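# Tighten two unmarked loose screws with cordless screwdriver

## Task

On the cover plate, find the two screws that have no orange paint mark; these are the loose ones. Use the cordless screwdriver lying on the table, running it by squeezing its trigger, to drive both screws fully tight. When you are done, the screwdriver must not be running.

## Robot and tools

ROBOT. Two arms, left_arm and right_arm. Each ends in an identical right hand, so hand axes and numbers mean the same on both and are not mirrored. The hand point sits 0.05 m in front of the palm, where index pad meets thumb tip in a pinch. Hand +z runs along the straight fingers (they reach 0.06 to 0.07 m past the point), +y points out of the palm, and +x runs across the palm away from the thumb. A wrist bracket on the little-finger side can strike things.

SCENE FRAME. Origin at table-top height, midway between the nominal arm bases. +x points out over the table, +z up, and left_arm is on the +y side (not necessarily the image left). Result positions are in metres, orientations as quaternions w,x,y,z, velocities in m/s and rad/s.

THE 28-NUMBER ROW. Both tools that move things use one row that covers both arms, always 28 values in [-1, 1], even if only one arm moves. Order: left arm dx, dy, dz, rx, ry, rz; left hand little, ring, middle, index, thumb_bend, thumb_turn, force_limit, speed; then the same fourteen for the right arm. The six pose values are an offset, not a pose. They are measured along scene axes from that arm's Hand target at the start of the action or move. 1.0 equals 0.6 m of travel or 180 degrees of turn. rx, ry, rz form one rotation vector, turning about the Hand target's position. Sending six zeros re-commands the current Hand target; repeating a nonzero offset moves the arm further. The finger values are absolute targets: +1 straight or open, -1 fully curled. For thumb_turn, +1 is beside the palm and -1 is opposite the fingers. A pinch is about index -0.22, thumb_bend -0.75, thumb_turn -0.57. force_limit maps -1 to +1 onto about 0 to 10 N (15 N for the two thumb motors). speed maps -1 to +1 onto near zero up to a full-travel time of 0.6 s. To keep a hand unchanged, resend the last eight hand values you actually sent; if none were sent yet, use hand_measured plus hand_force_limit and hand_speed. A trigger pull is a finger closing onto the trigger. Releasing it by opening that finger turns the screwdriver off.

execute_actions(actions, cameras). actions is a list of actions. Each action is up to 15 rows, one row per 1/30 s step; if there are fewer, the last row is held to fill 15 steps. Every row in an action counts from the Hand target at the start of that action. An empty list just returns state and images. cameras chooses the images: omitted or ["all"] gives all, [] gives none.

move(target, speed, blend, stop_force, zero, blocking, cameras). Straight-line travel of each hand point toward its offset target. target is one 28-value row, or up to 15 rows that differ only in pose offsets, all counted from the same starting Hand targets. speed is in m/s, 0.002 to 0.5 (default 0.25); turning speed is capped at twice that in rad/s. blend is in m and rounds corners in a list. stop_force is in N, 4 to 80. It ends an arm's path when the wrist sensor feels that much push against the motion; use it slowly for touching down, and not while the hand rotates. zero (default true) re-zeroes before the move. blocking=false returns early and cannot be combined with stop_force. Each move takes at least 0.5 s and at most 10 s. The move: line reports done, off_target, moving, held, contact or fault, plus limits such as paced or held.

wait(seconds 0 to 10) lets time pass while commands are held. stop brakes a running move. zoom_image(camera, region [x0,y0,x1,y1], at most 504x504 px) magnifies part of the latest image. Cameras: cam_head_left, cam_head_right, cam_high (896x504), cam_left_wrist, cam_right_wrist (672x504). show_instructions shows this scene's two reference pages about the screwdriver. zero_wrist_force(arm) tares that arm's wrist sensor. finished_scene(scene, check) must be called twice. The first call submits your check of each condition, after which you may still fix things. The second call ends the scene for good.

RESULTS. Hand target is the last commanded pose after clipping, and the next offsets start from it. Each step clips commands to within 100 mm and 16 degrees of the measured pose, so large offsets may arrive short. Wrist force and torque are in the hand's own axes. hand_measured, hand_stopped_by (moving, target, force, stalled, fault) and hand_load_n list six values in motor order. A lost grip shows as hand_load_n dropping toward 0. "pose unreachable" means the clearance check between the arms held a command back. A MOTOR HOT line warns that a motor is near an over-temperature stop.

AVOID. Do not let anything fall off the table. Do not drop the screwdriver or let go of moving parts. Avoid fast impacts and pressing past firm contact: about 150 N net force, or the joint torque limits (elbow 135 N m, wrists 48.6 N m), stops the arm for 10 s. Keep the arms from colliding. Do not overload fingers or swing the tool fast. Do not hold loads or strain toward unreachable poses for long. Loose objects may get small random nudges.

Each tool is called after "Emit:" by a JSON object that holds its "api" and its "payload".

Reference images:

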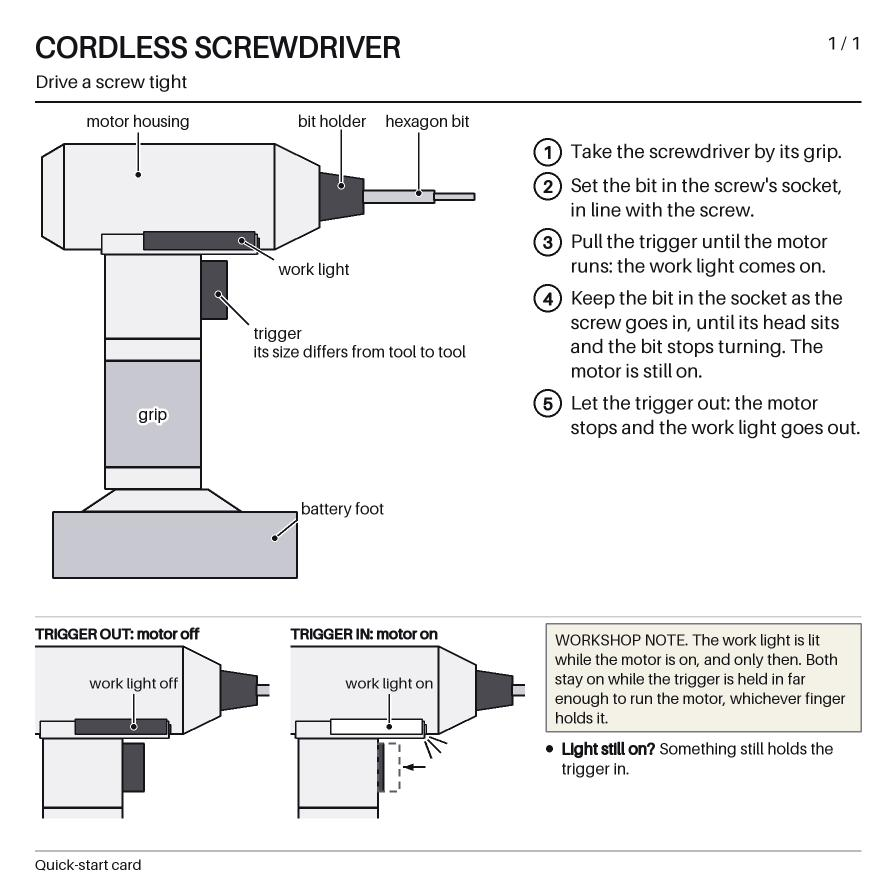

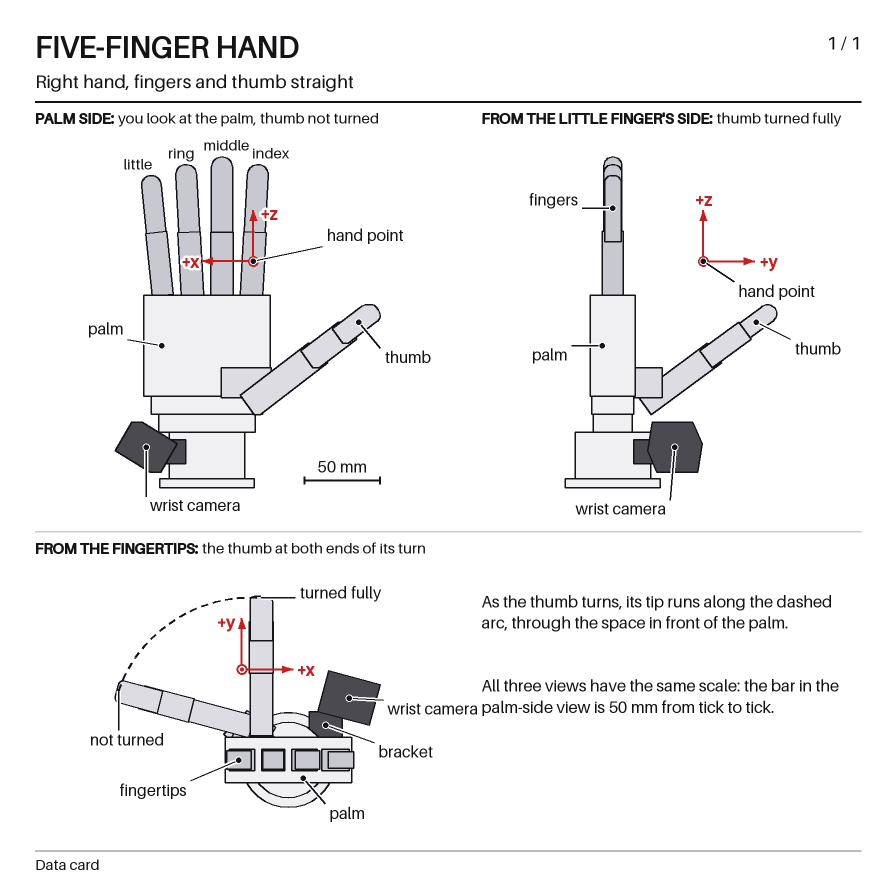

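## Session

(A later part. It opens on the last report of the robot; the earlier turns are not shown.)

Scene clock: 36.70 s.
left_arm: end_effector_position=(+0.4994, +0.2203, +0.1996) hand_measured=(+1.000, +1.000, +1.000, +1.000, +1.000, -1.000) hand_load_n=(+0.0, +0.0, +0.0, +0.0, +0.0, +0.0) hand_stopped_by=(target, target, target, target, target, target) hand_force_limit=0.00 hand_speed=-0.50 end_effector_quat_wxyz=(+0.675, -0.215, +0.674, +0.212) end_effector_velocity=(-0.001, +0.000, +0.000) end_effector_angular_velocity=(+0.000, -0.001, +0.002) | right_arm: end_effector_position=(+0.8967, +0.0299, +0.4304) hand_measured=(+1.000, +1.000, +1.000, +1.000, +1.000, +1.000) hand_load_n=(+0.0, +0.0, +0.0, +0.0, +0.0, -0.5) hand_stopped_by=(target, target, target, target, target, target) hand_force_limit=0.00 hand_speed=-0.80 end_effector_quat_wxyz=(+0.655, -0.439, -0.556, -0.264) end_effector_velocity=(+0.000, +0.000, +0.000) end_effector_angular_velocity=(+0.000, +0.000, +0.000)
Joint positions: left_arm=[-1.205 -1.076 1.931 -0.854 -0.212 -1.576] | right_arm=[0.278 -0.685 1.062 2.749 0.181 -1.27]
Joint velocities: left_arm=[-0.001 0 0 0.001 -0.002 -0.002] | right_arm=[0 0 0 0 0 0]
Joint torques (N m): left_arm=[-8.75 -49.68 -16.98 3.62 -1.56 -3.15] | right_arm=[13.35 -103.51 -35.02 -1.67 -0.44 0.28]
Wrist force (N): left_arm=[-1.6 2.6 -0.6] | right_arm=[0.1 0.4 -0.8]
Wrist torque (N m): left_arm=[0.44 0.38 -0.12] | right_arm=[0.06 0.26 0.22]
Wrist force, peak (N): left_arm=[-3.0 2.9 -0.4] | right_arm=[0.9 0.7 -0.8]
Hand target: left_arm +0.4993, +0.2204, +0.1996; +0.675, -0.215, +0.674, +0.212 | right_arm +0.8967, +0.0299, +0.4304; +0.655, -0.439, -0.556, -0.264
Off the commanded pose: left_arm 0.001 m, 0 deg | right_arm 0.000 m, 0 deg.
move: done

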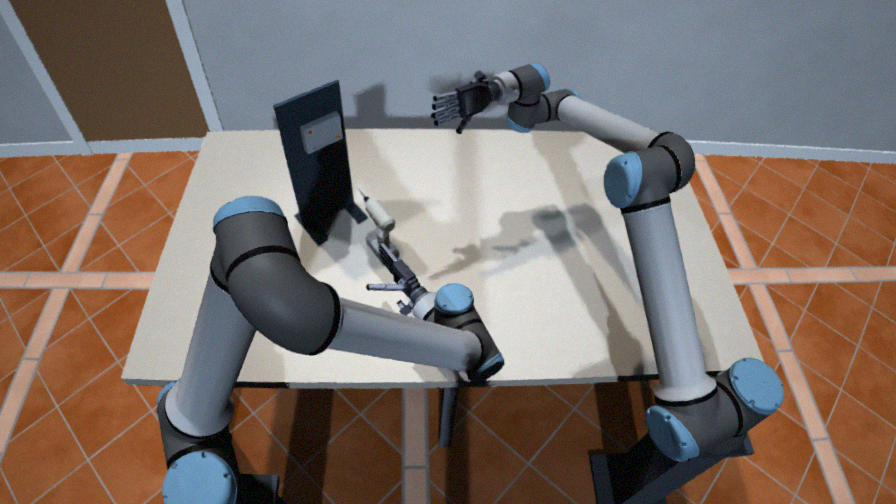

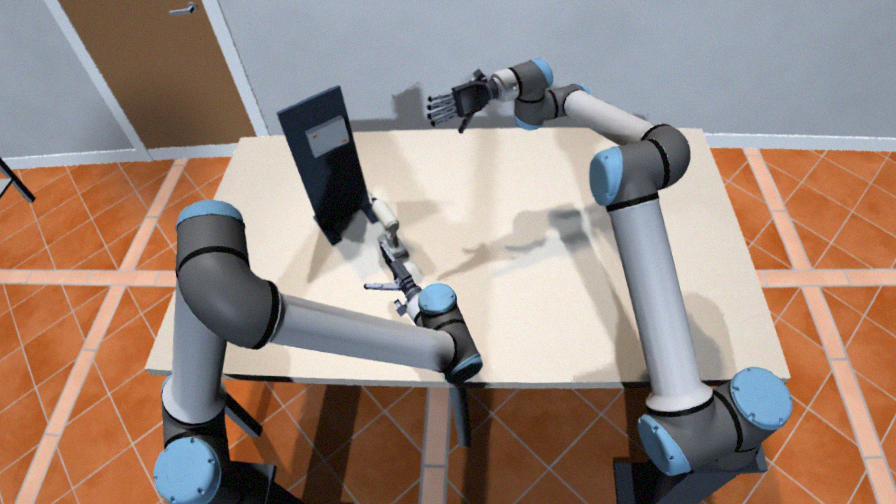

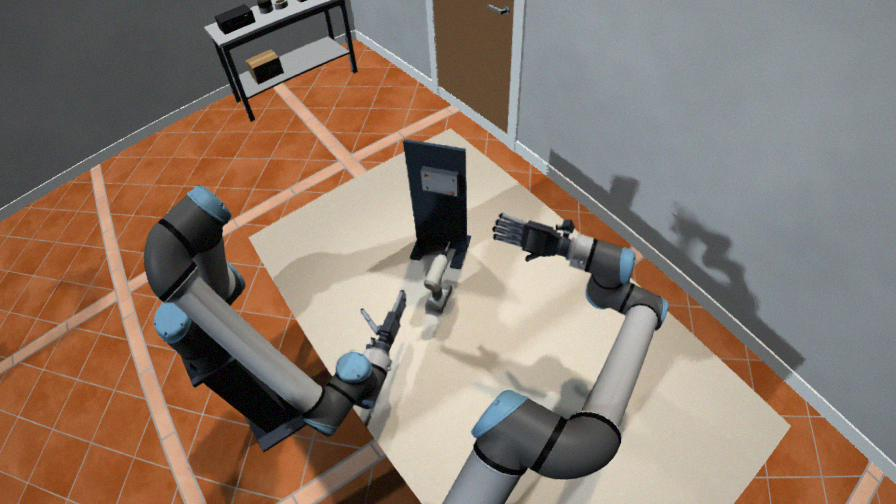

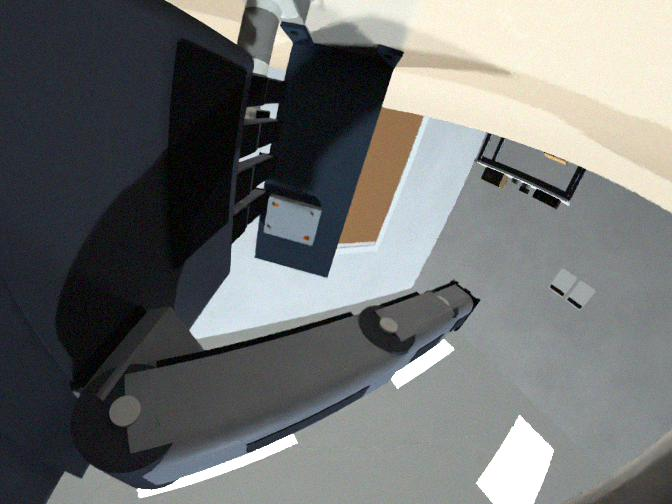

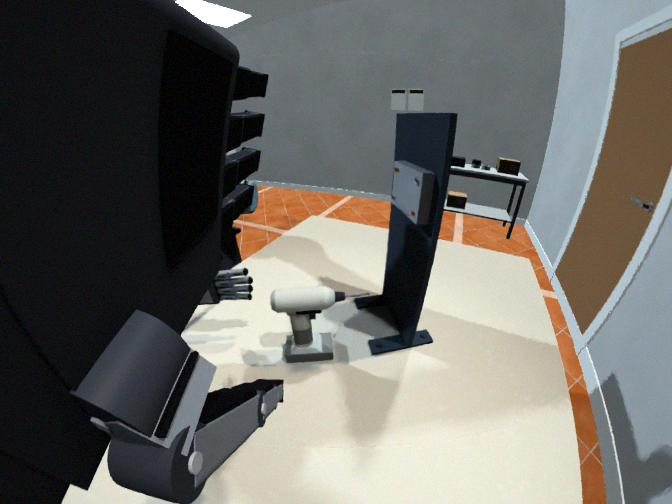

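Emit:
{"api": "move", "payload": {"target": [0.06,-0.0867,-0.136,0,0,0, 1,1,1,1,1,-1,0,-0.5, 0,0,0,0,0,0,1,1,1,1,1,1,0,-0.8], "speed": 0.2}}

Emit:
{"api": "zoom_image", "payload": {"camera": "cam_right_wrist", "region": [200, 220, 400, 380]}}

Emit:
{"api": "zoom_image", "payload": {"camera": "cam_left_wrist", "region": [200, 0, 480, 220]}}

Emit:
{"api": "zoom_image", "payload": {"camera": "cam_head_left", "region": [320, 160, 480, 320]}}

Emit:
{"api": "zoom_image", "payload": {"camera": "cam_high", "region": [340, 200, 500, 400]}}

Scene clock: 38.47 s.
left_arm: end_effector_position=(+0.5353, +0.1685, +0.1179) hand_measured=(+1.000, +1.000, +1.000, +1.000, +1.000, -1.000) hand_load_n=(+0.0, +0.0, +0.0, +0.0, +0.0, +0.0) hand_stopped_by=(target, target, target, target, target, target) hand_force_limit=0.00 hand_speed=-0.50 end_effector_quat_wxyz=(+0.675, -0.215, +0.674, +0.212) end_effector_velocity=(+0.000, +0.001, -0.001) end_effector_angular_velocity=(+0.000, +0.000, +0.002) | right_arm: end_effector_position=(+0.8967, +0.0299, +0.4304) hand_measured=(+1.000, +1.000, +1.000, +1.000, +1.000, +1.000) hand_load_n=(+0.0, +0.0, +0.0, +0.0, +0.0, +0.0) hand_stopped_by=(target, target, target, target, target, target) hand_force_limit=0.00 hand_speed=-0.80 end_effector_quat_wxyz=(+0.655, -0.439, -0.556, -0.264) end_effector_velocity=(+0.000, +0.000, +0.000) end_effector_angular_velocity=(+0.000, -0.001, +0.000)
Joint positions: left_arm=[-1.187 -0.898 1.812 -0.913 -0.195 -1.577] | right_arm=[0.278 -0.685 1.062 2.749 0.181 -1.27]
Joint velocities: left_arm=[0.001 0.001 0 0 0 -0.002] | right_arm=[0 -0.001 0 0 0 0]
Joint torques (N m): left_arm=[-14.9 -58.14 -16.24 3.26 -2.1 -4.33] | right_arm=[13.15 -103.43 -35.25 -1.49 -0.35 0.25]
Wrist force (N): left_arm=[-1.5 2.5 -0.3] | right_arm=[0.4 0.6 -0.9]
Wrist torque (N m): left_arm=[0.40 0.34 -0.11] | right_arm=[0.09 0.22 0.24]
Wrist force, peak (N): left_arm=[-3.4 4.0 -0.3] | right_arm=[0.2 0.7 -1.1]
Hand target: left_arm +0.5352, +0.1685, +0.1178; +0.675, -0.215, +0.674, +0.212 | right_arm +0.8967, +0.0299, +0.4304; +0.655, -0.439, -0.556, -0.264
Off the commanded pose: left_arm 0.000 m, 0 deg | right_arm 0.000 m, 0 deg.
move: done

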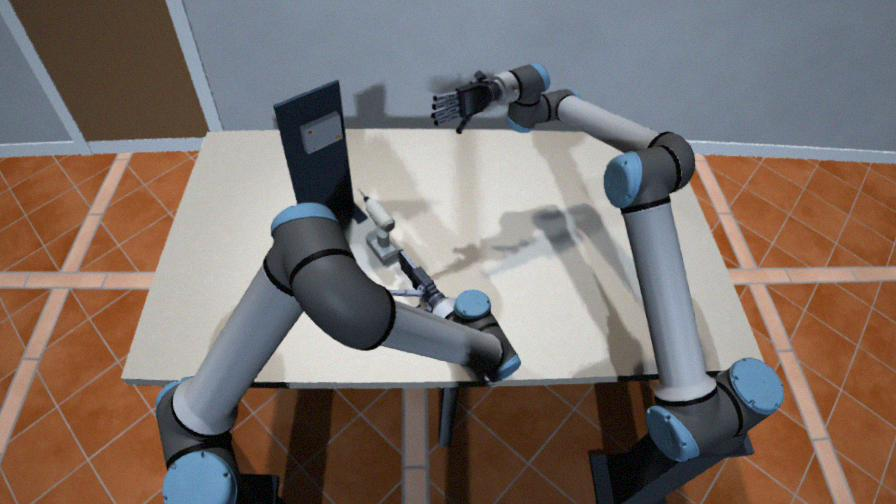

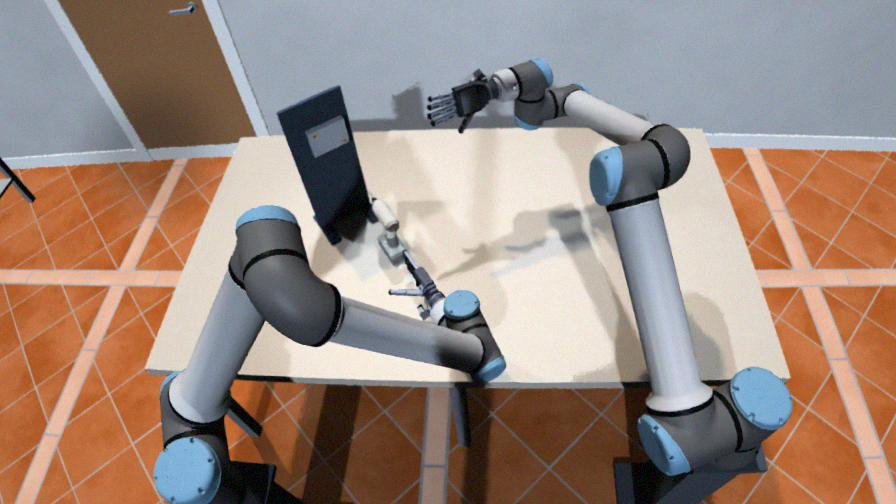

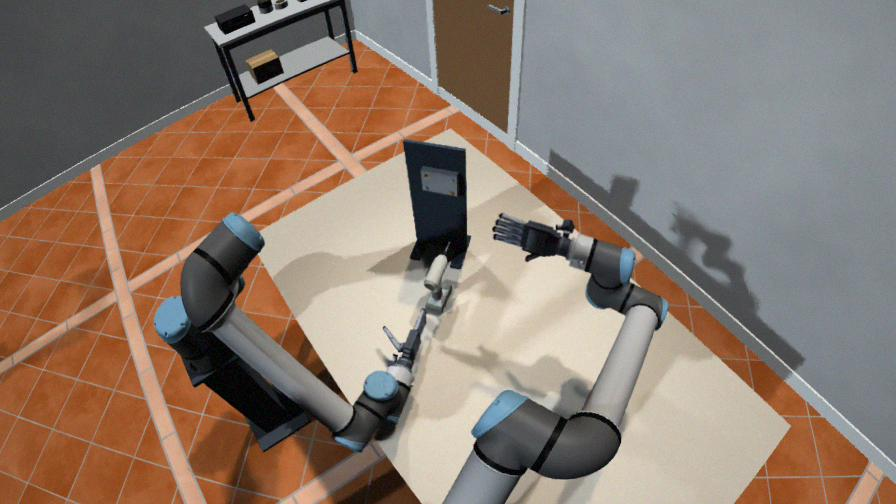

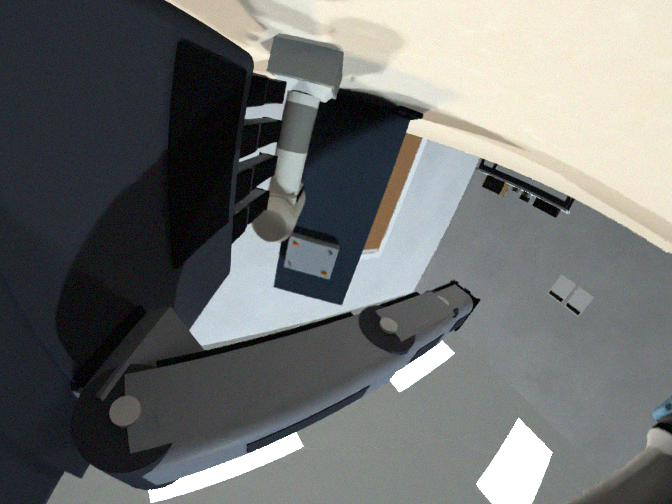

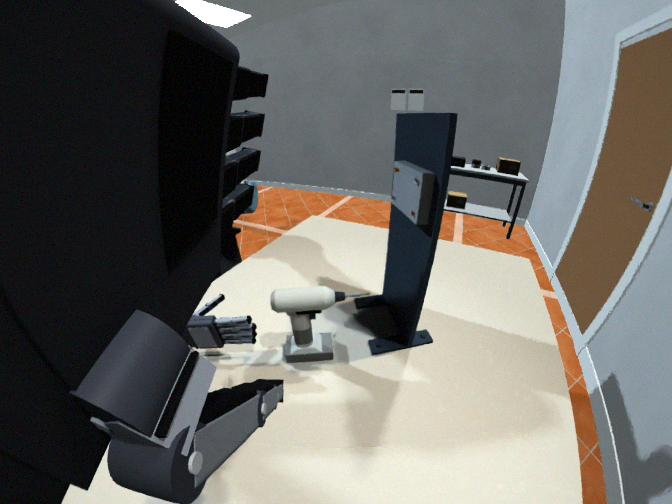

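Scaled by 2.520 from the camera's 672x504 image, which has a finer 960x720 frame.

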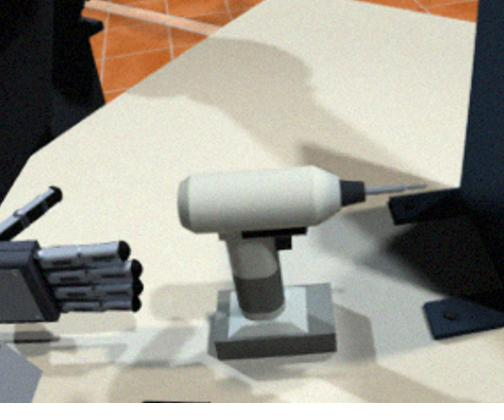

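Scaled by 1.800 from the camera's 672x504 image, which has a finer 960x720 frame.

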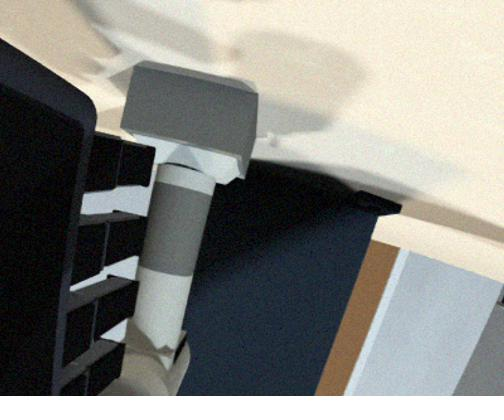

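Scaled by 3.150.

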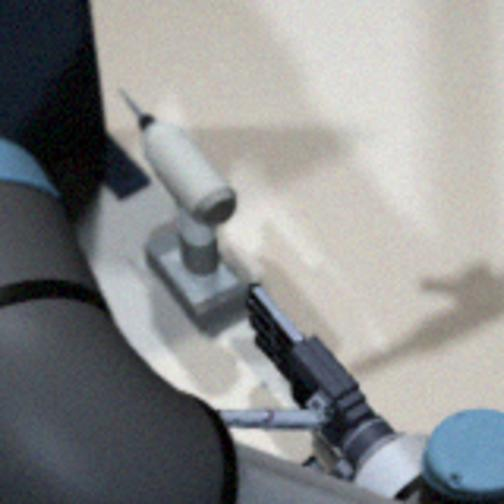

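Scaled by 2.520.

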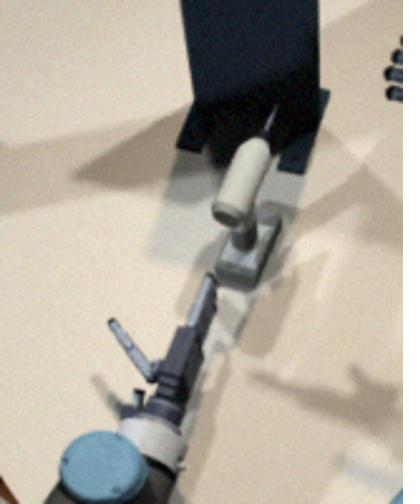

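Emit:
{"api": "move", "payload": {"target": [0.0287,-0.041,0,0,0,-0.011, 1,1,1,1,1,-1,0,-0.5, 0,0,0,0,0,0,1,1,1,1,1,1,0,-0.8], "speed": 0.2, "cameras": ["cam_head_left","cam_head_right","cam_high","cam_left_wrist"]}}

Emit:
{"api": "zoom_image", "payload": {"camera": "cam_left_wrist", "region": [200, 0, 480, 220]}}

Emit:
{"api": "zoom_image", "payload": {"camera": "cam_head_left", "region": [340, 180, 460, 300]}}

Emit:
{"api": "zoom_image", "payload": {"camera": "cam_head_right", "region": [340, 180, 460, 300]}}

Emit:
{"api": "zoom_image", "payload": {"camera": "cam_high", "region": [380, 220, 500, 380]}}

Scene clock: 39.77 s.
left_arm: end_effector_position=(+0.5524, +0.1438, +0.1177) hand_measured=(+1.000, +1.000, +1.000, +1.000, +1.000, -1.000) hand_load_n=(+0.0, +0.0, +0.0, +0.0, +0.0, +0.0) hand_stopped_by=(target, target, target, target, target, target) hand_force_limit=0.00 hand_speed=-0.50 end_effector_quat_wxyz=(+0.678, -0.203, +0.677, +0.200) end_effector_velocity=(+0.000, +0.001, +0.000) end_effector_angular_velocity=(-0.001, -0.001, +0.000) | right_arm: end_effector_position=(+0.8967, +0.0299, +0.4304) hand_measured=(+1.000, +1.000, +1.000, +1.000, +1.000, +1.000) hand_load_n=(+0.0, +0.0, +0.0, +0.0, +0.0, +0.0) hand_stopped_by=(target, target, target, target, target, target) hand_force_limit=0.00 hand_speed=-0.80 end_effector_quat_wxyz=(+0.655, -0.439, -0.556, -0.264) end_effector_velocity=(+0.000, +0.000, +0.000) end_effector_angular_velocity=(+0.001, -0.002, +0.000)
Joint positions: left_arm=[-1.184 -0.875 1.766 -0.888 -0.158 -1.577] | right_arm=[0.278 -0.685 1.062 2.749 0.181 -1.27]
Joint velocities: left_arm=[0 -0.001 0.001 0 0 -0.002] | right_arm=[0 0 0 -0.001 0 0]
Joint torques (N m): left_arm=[4.35 -89.2 -13.32 3.22 -2.6 -3.38] | right_arm=[13.01 -103.03 -35.3 -1.39 -0.36 0.29]
Wrist force (N): left_arm=[-1.3 3.0 -0.6] | right_arm=[0.4 0.5 -0.8]
Wrist torque (N m): left_arm=[0.51 0.34 -0.10] | right_arm=[0.08 0.21 0.24]
Wrist force, peak (N): left_arm=[-1.7 3.3 -0.2] | right_arm=[0.5 1.1 -0.9]
Hand target: left_arm +0.5524, +0.1439, +0.1177; +0.678, -0.203, +0.677, +0.200 | right_arm +0.8967, +0.0299, +0.4304; +0.655, -0.439, -0.556, -0.264
Off the commanded pose: left_arm 0.000 m, 0 deg | right_arm 0.000 m, 0 deg.
move: done
Images, in order (width x height): cam_head_left 896x504, cam_head_right 896x504, cam_high 896x504, cam_left_wrist 672x504.

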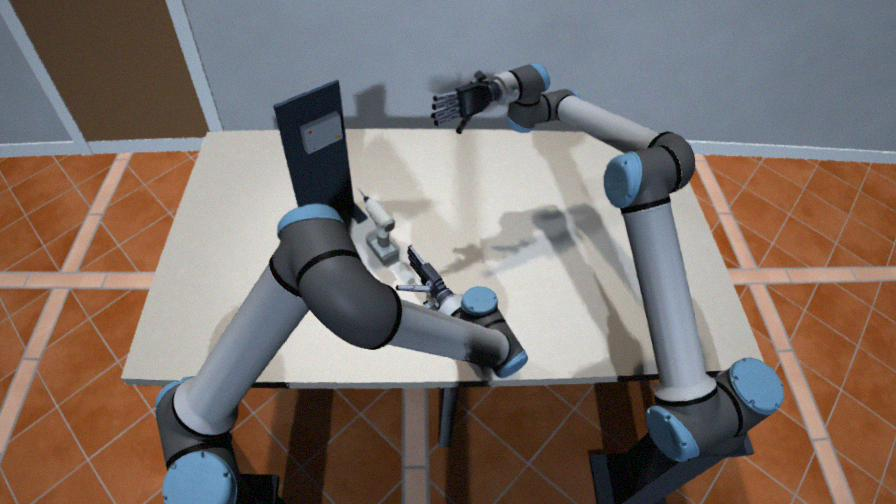

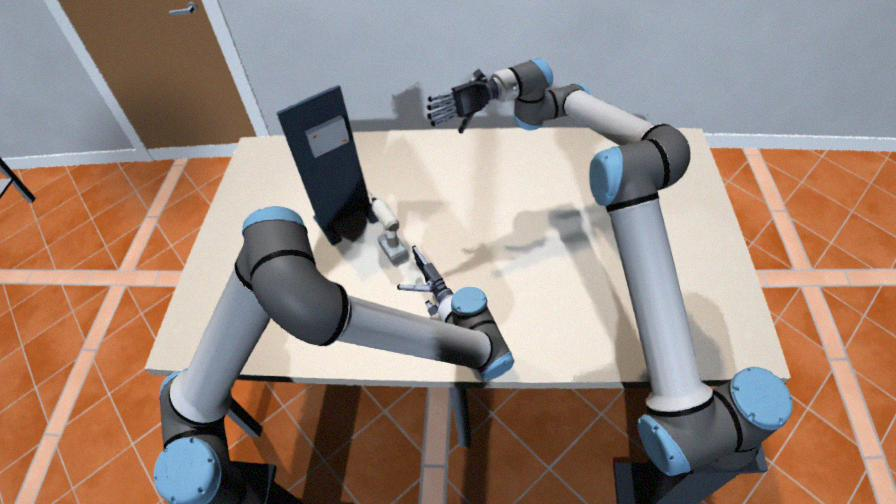

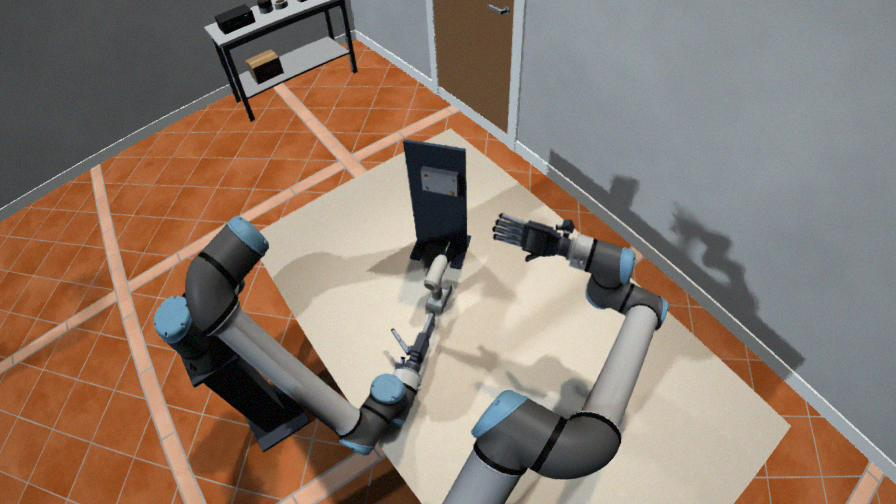

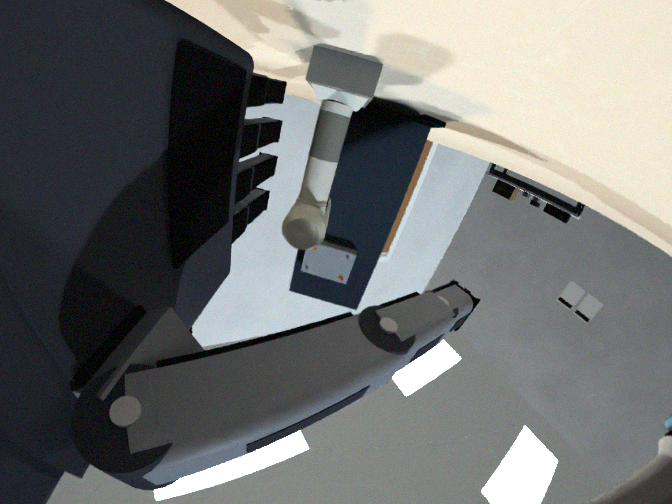

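Scaled by 1.800 from the camera's 672x504 image, which has a finer 960x720 frame.

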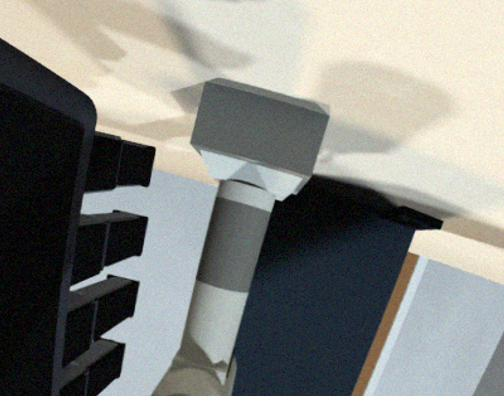

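Scaled by 4.200.

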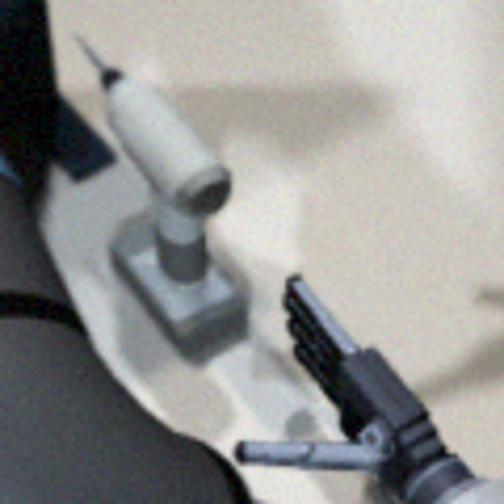

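Scaled by 4.200.

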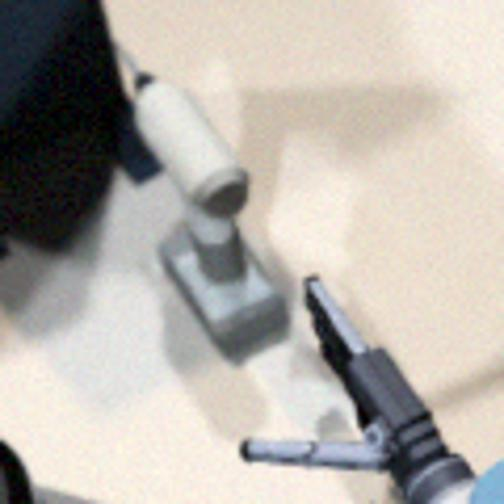

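Scaled by 3.150.

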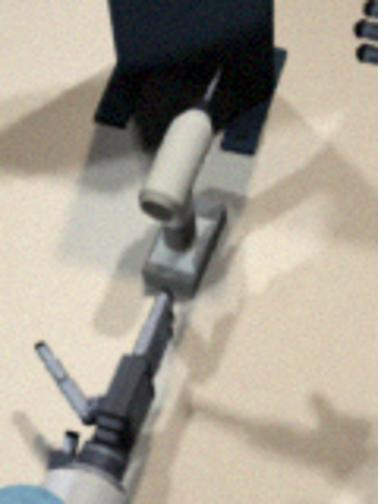

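Emit:
{"api": "move", "payload": {"target": [0.1119,0.0727,0,0,0,0, 1,1,1,1,1,-1,0,-0.5, 0,0,0,0,0,0,1,1,1,1,1,1,0,-0.8], "speed": 0.1, "stop_force": 8, "cameras": ["cam_head_left","cam_head_right","cam_high","cam_left_wrist","cam_right_wrist"]}}

Emit:
{"api": "zoom_image", "payload": {"camera": "cam_left_wrist", "region": [200, 0, 480, 260]}}

Emit:
{"api": "zoom_image", "payload": {"camera": "cam_right_wrist", "region": [220, 240, 380, 380]}}

Emit:
{"api": "zoom_image", "payload": {"camera": "cam_head_right", "region": [340, 180, 460, 300]}}

Emit:
{"api": "zoom_image", "payload": {"camera": "cam_high", "region": [380, 220, 500, 380]}}

Scene clock: 41.93 s.
left_arm: end_effector_position=(+0.6196, +0.1874, +0.1178) hand_measured=(+1.000, +1.000, +1.000, +1.000, +1.000, -1.000) hand_load_n=(+0.0, +0.0, +0.0, +0.0, +0.0, -0.5) hand_stopped_by=(target, target, target, target, target, target) hand_force_limit=0.00 hand_speed=-0.50 end_effector_quat_wxyz=(+0.678, -0.203, +0.677, +0.200) end_effector_velocity=(+0.000, +0.000, +0.000) end_effector_angular_velocity=(+0.002, +0.001, +0.001) | right_arm: end_effector_position=(+0.8967, +0.0299, +0.4304) hand_measured=(+1.000, +1.000, +1.000, +1.000, +1.000, +1.000) hand_load_n=(+0.0, +0.0, +0.0, +0.0, +0.0, +0.0) hand_stopped_by=(target, target, target, target, target, target) hand_force_limit=0.00 hand_speed=-0.80 end_effector_quat_wxyz=(+0.655, -0.439, -0.556, -0.264) end_effector_velocity=(+0.000, +0.000, +0.001) end_effector_angular_velocity=(+0.000, +0.000, +0.000)
Joint positions: left_arm=[-1.079 -0.864 1.742 -0.869 -0.052 -1.584] | right_arm=[0.278 -0.685 1.062 2.749 0.181 -1.27]
Joint velocities: left_arm=[0 0 0 0.002 0 0] | right_arm=[0 -0.001 0 0.001 0 0]
Joint torques (N m): left_arm=[1.71 -56.59 -39.57 3.53 -1.22 -4.16] | right_arm=[13.05 -103.92 -35.66 -1.46 -0.36 0.36]
Wrist force (N): left_arm=[-1.6 2.8 -0.7] | right_arm=[0.5 0.7 -0.8]
Wrist torque (N m): left_arm=[0.48 0.38 -0.12] | right_arm=[0.11 0.21 0.25]
Wrist force, peak (N): left_arm=[-2.1 3.3 -0.9] | right_arm=[0.5 1.2 -1.1]
Hand target: left_arm +0.6196, +0.1875, +0.1178; +0.678, -0.203, +0.677, +0.200 | right_arm +0.8967, +0.0299, +0.4304; +0.655, -0.439, -0.556, -0.264
Off the commanded pose: left_arm 0.000 m, 0 deg | right_arm 0.000 m, 0 deg.
move: done

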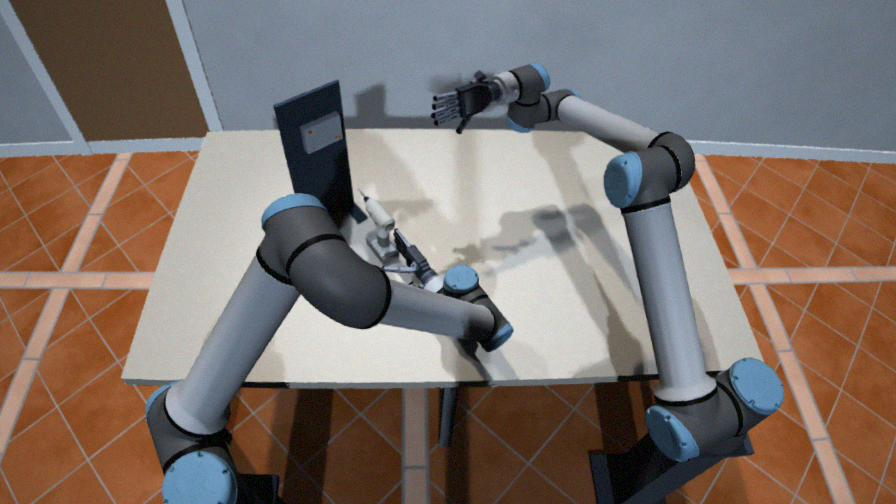

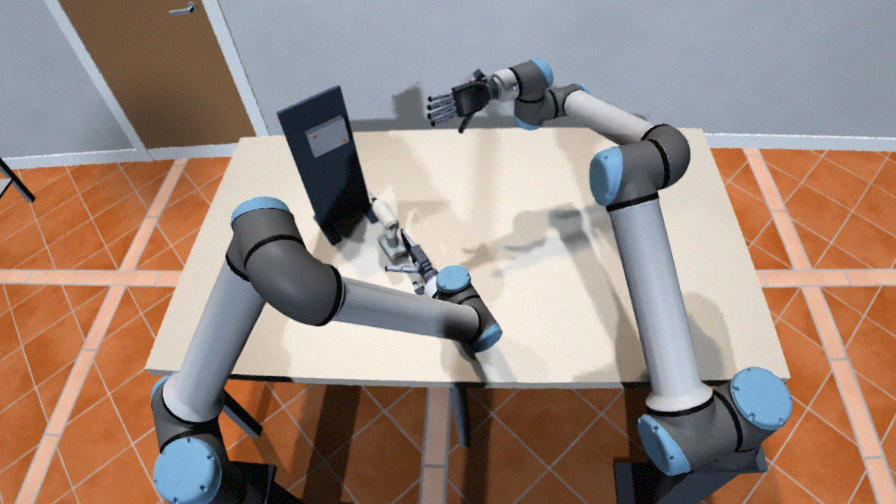

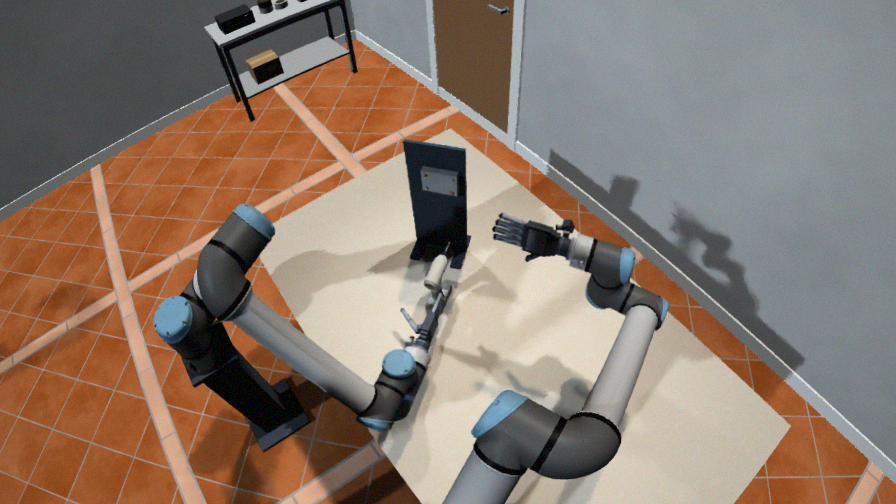

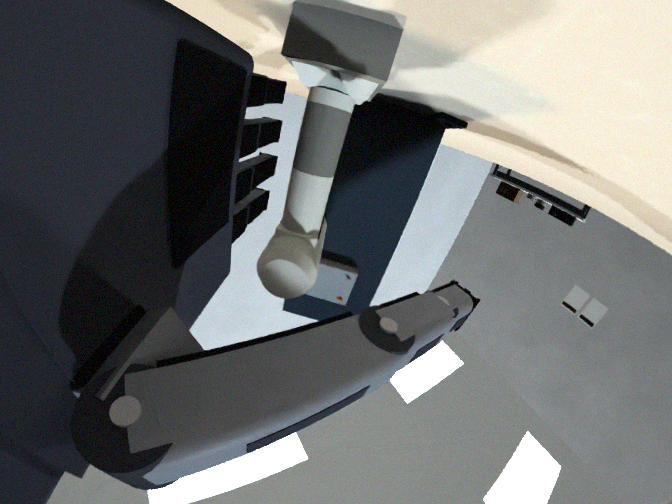

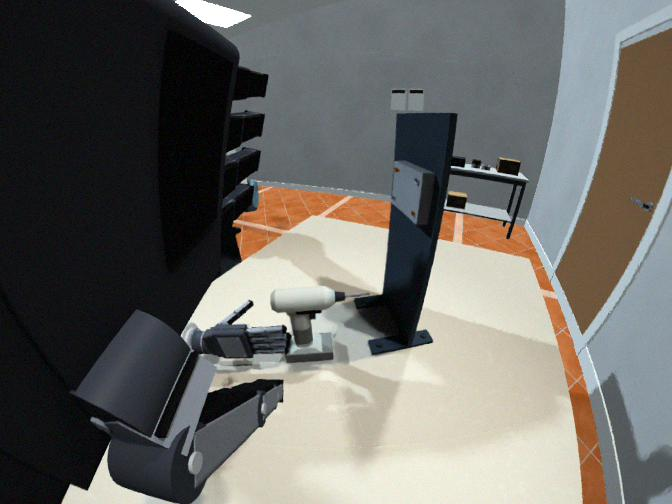

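Scaled by 1.800 from the camera's 672x504 image, which has a finer 960x720 frame.

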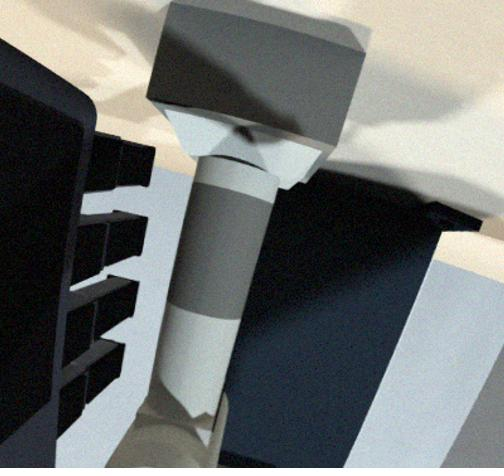

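Scaled by 3.150 from the camera's 672x504 image, which has a finer 960x720 frame.

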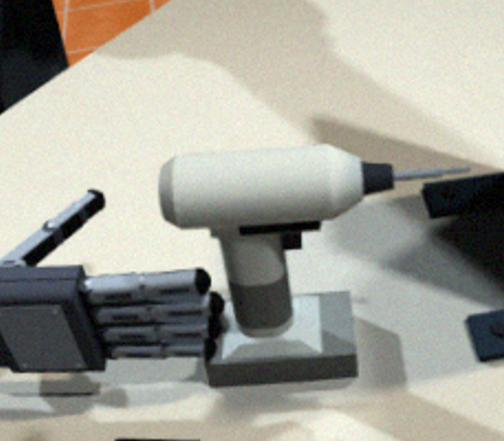

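Scaled by 4.200.

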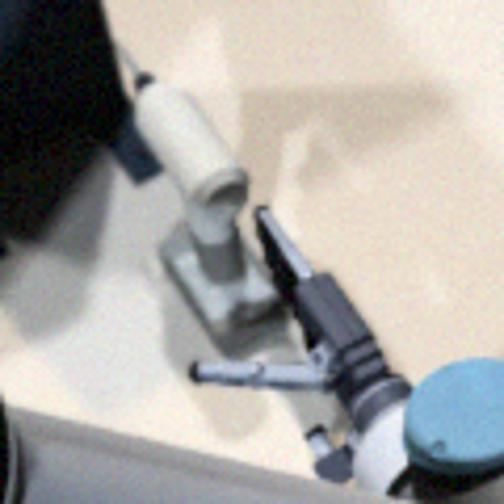

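Scaled by 3.150.

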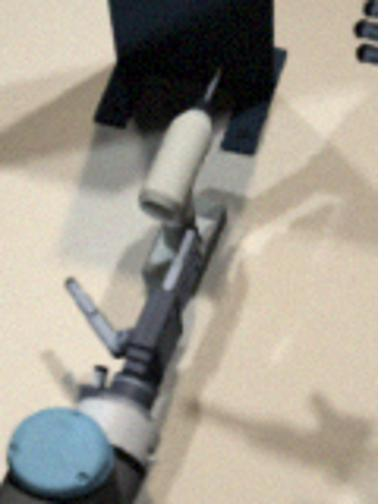

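Emit:
{"api": "move", "payload": {"target": [[0.0055,-0.0083,0.0133,0,0,0, 1,1,1,1,1,-1,0,-0.5, 0,0,0,0,0,0,1,1,1,1,1,1,0,-0.8],[0.1593,0.0916,0.0133,0,0,0, 1,1,1,1,1,-1,0,-0.5, 0,0,0,0,0,0,1,1,1,1,1,1,0,-0.8]], "speed": 0.06, "stop_force": 6, "cameras": ["cam_head_left","cam_head_right","cam_high","cam_left_wrist","cam_right_wrist"]}}

Emit:
{"api": "zoom_image", "payload": {"camera": "cam_left_wrist", "region": [180, 0, 460, 280]}}

Emit:
{"api": "zoom_image", "payload": {"camera": "cam_right_wrist", "region": [220, 240, 380, 380]}}

Emit:
{"api": "zoom_image", "payload": {"camera": "cam_high", "region": [380, 220, 500, 380]}}

Scene clock: 45.47 s.
left_arm: end_effector_position=(+0.7154, +0.2423, +0.1257) hand_measured=(+1.000, +1.000, +1.000, +1.000, +1.000, -1.000) hand_load_n=(+0.0, +0.0, +0.0, +0.0, +0.0, -0.5) hand_stopped_by=(target, target, target, target, target, target) hand_force_limit=0.00 hand_speed=-0.50 end_effector_quat_wxyz=(+0.678, -0.203, +0.677, +0.200) end_effector_velocity=(+0.000, +0.001, +0.000) end_effector_angular_velocity=(+0.000, +0.000, +0.001) | right_arm: end_effector_position=(+0.8967, +0.0299, +0.4304) hand_measured=(+1.000, +1.000, +1.000, +1.000, +1.000, +1.000) hand_load_n=(+0.0, +0.0, +0.0, +0.0, +0.0, +0.0) hand_stopped_by=(target, target, target, target, target, target) hand_force_limit=0.00 hand_speed=-0.80 end_effector_quat_wxyz=(+0.655, -0.439, -0.556, -0.264) end_effector_velocity=(-0.001, +0.000, +0.002) end_effector_angular_velocity=(+0.001, -0.002, +0.000)
Joint positions: left_arm=[-0.938 -0.84 1.671 -0.837 0.089 -1.568] | right_arm=[0.278 -0.685 1.062 2.749 0.181 -1.27]
Joint velocities: left_arm=[0.001 0 0 0 0 0] | right_arm=[0 -0.002 0 0 0 0]
Joint torques (N m): left_arm=[-12.83 -75.62 -40.29 3 -2.53 -3.57] | right_arm=[12.83 -104.24 -36.6 -1.22 -0.29 0.14]
Wrist force (N): left_arm=[-1.8 2.8 -0.2] | right_arm=[0.1 0.4 -0.7]
Wrist torque (N m): left_arm=[0.46 0.39 -0.14] | right_arm=[0.05 0.26 0.22]
Wrist force, peak (N): left_arm=[-1.8 3.4 -0.3] | right_arm=[0.3 1.0 -1.2]
Hand target: left_arm +0.7154, +0.2423, +0.1257; +0.678, -0.203, +0.677, +0.200 | right_arm +0.8967, +0.0299, +0.4304; +0.655, -0.439, -0.556, -0.264
Off the commanded pose: left_arm 0.000 m, 0 deg | right_arm 0.000 m, 0 deg.
move: done

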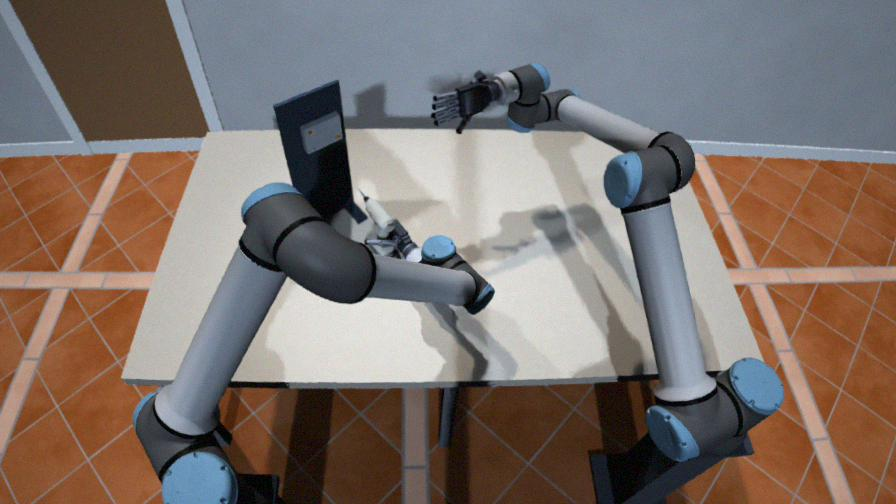

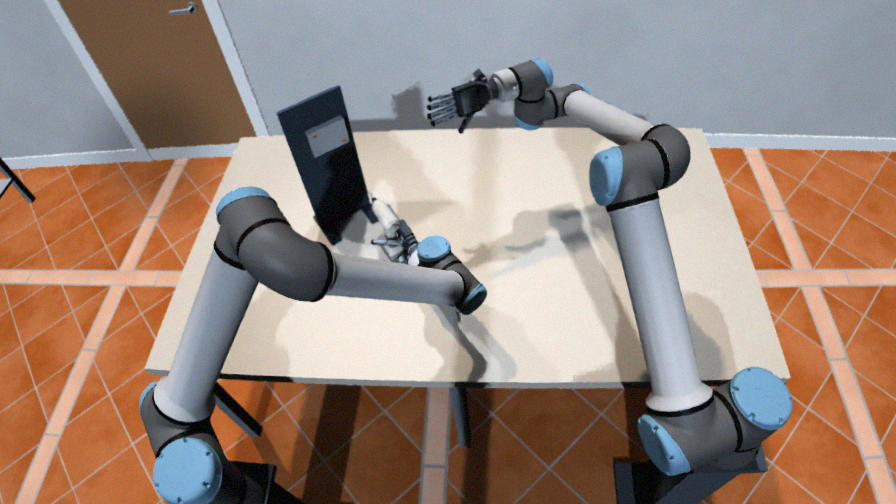

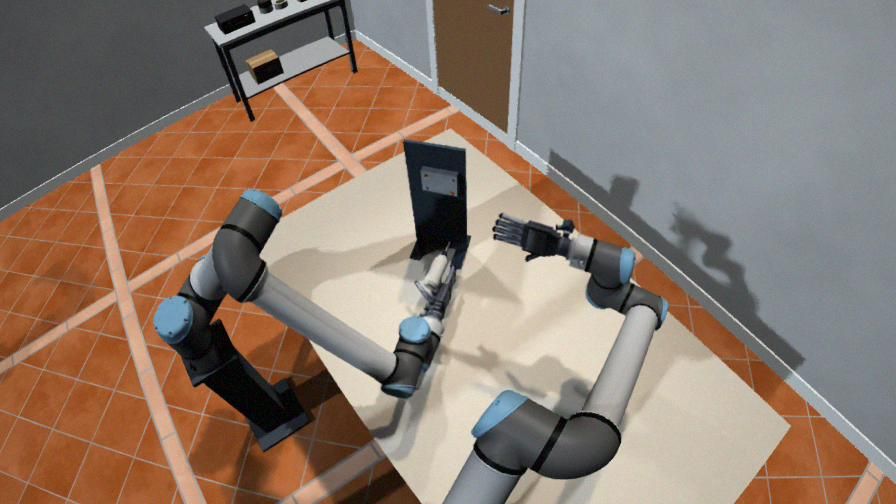

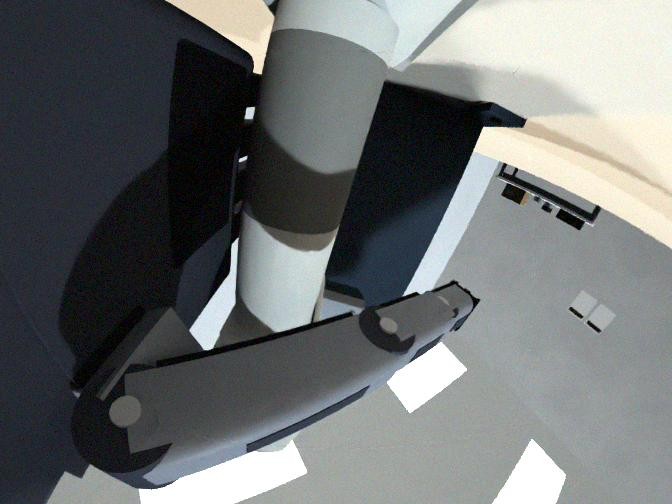

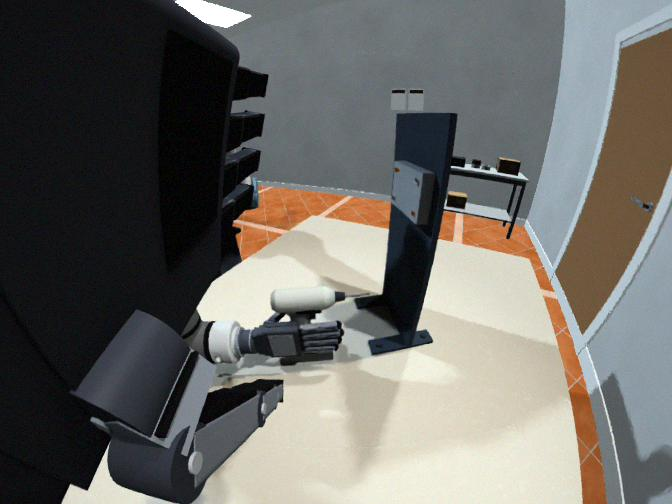

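Scaled by 1.800 from the camera's 672x504 image, which has a finer 960x720 frame.

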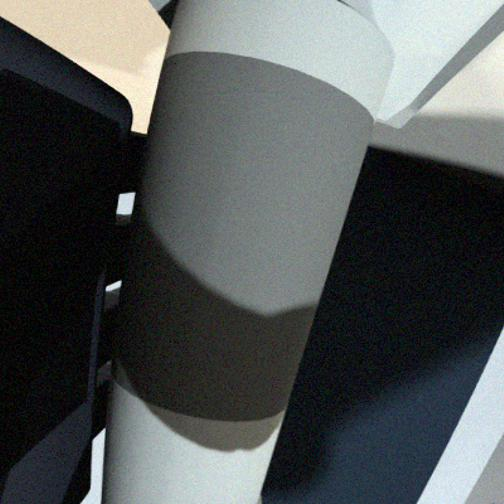

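Scaled by 3.150 from the camera's 672x504 image, which has a finer 960x720 frame.

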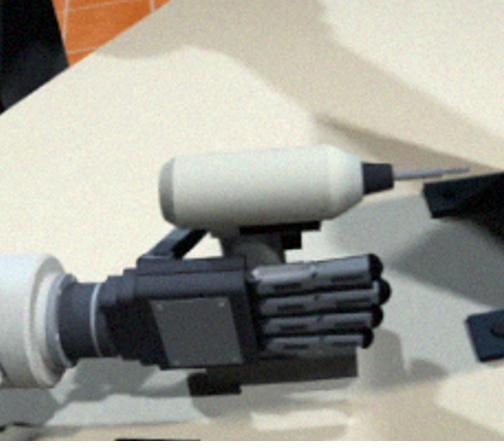

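Scaled by 3.150.

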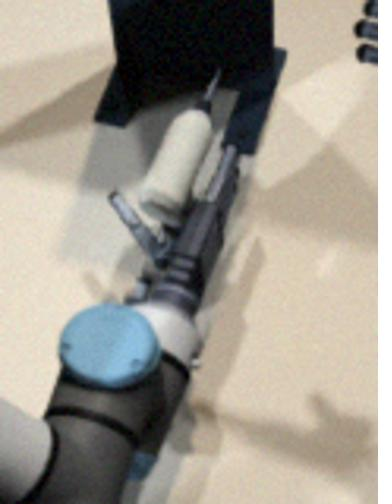

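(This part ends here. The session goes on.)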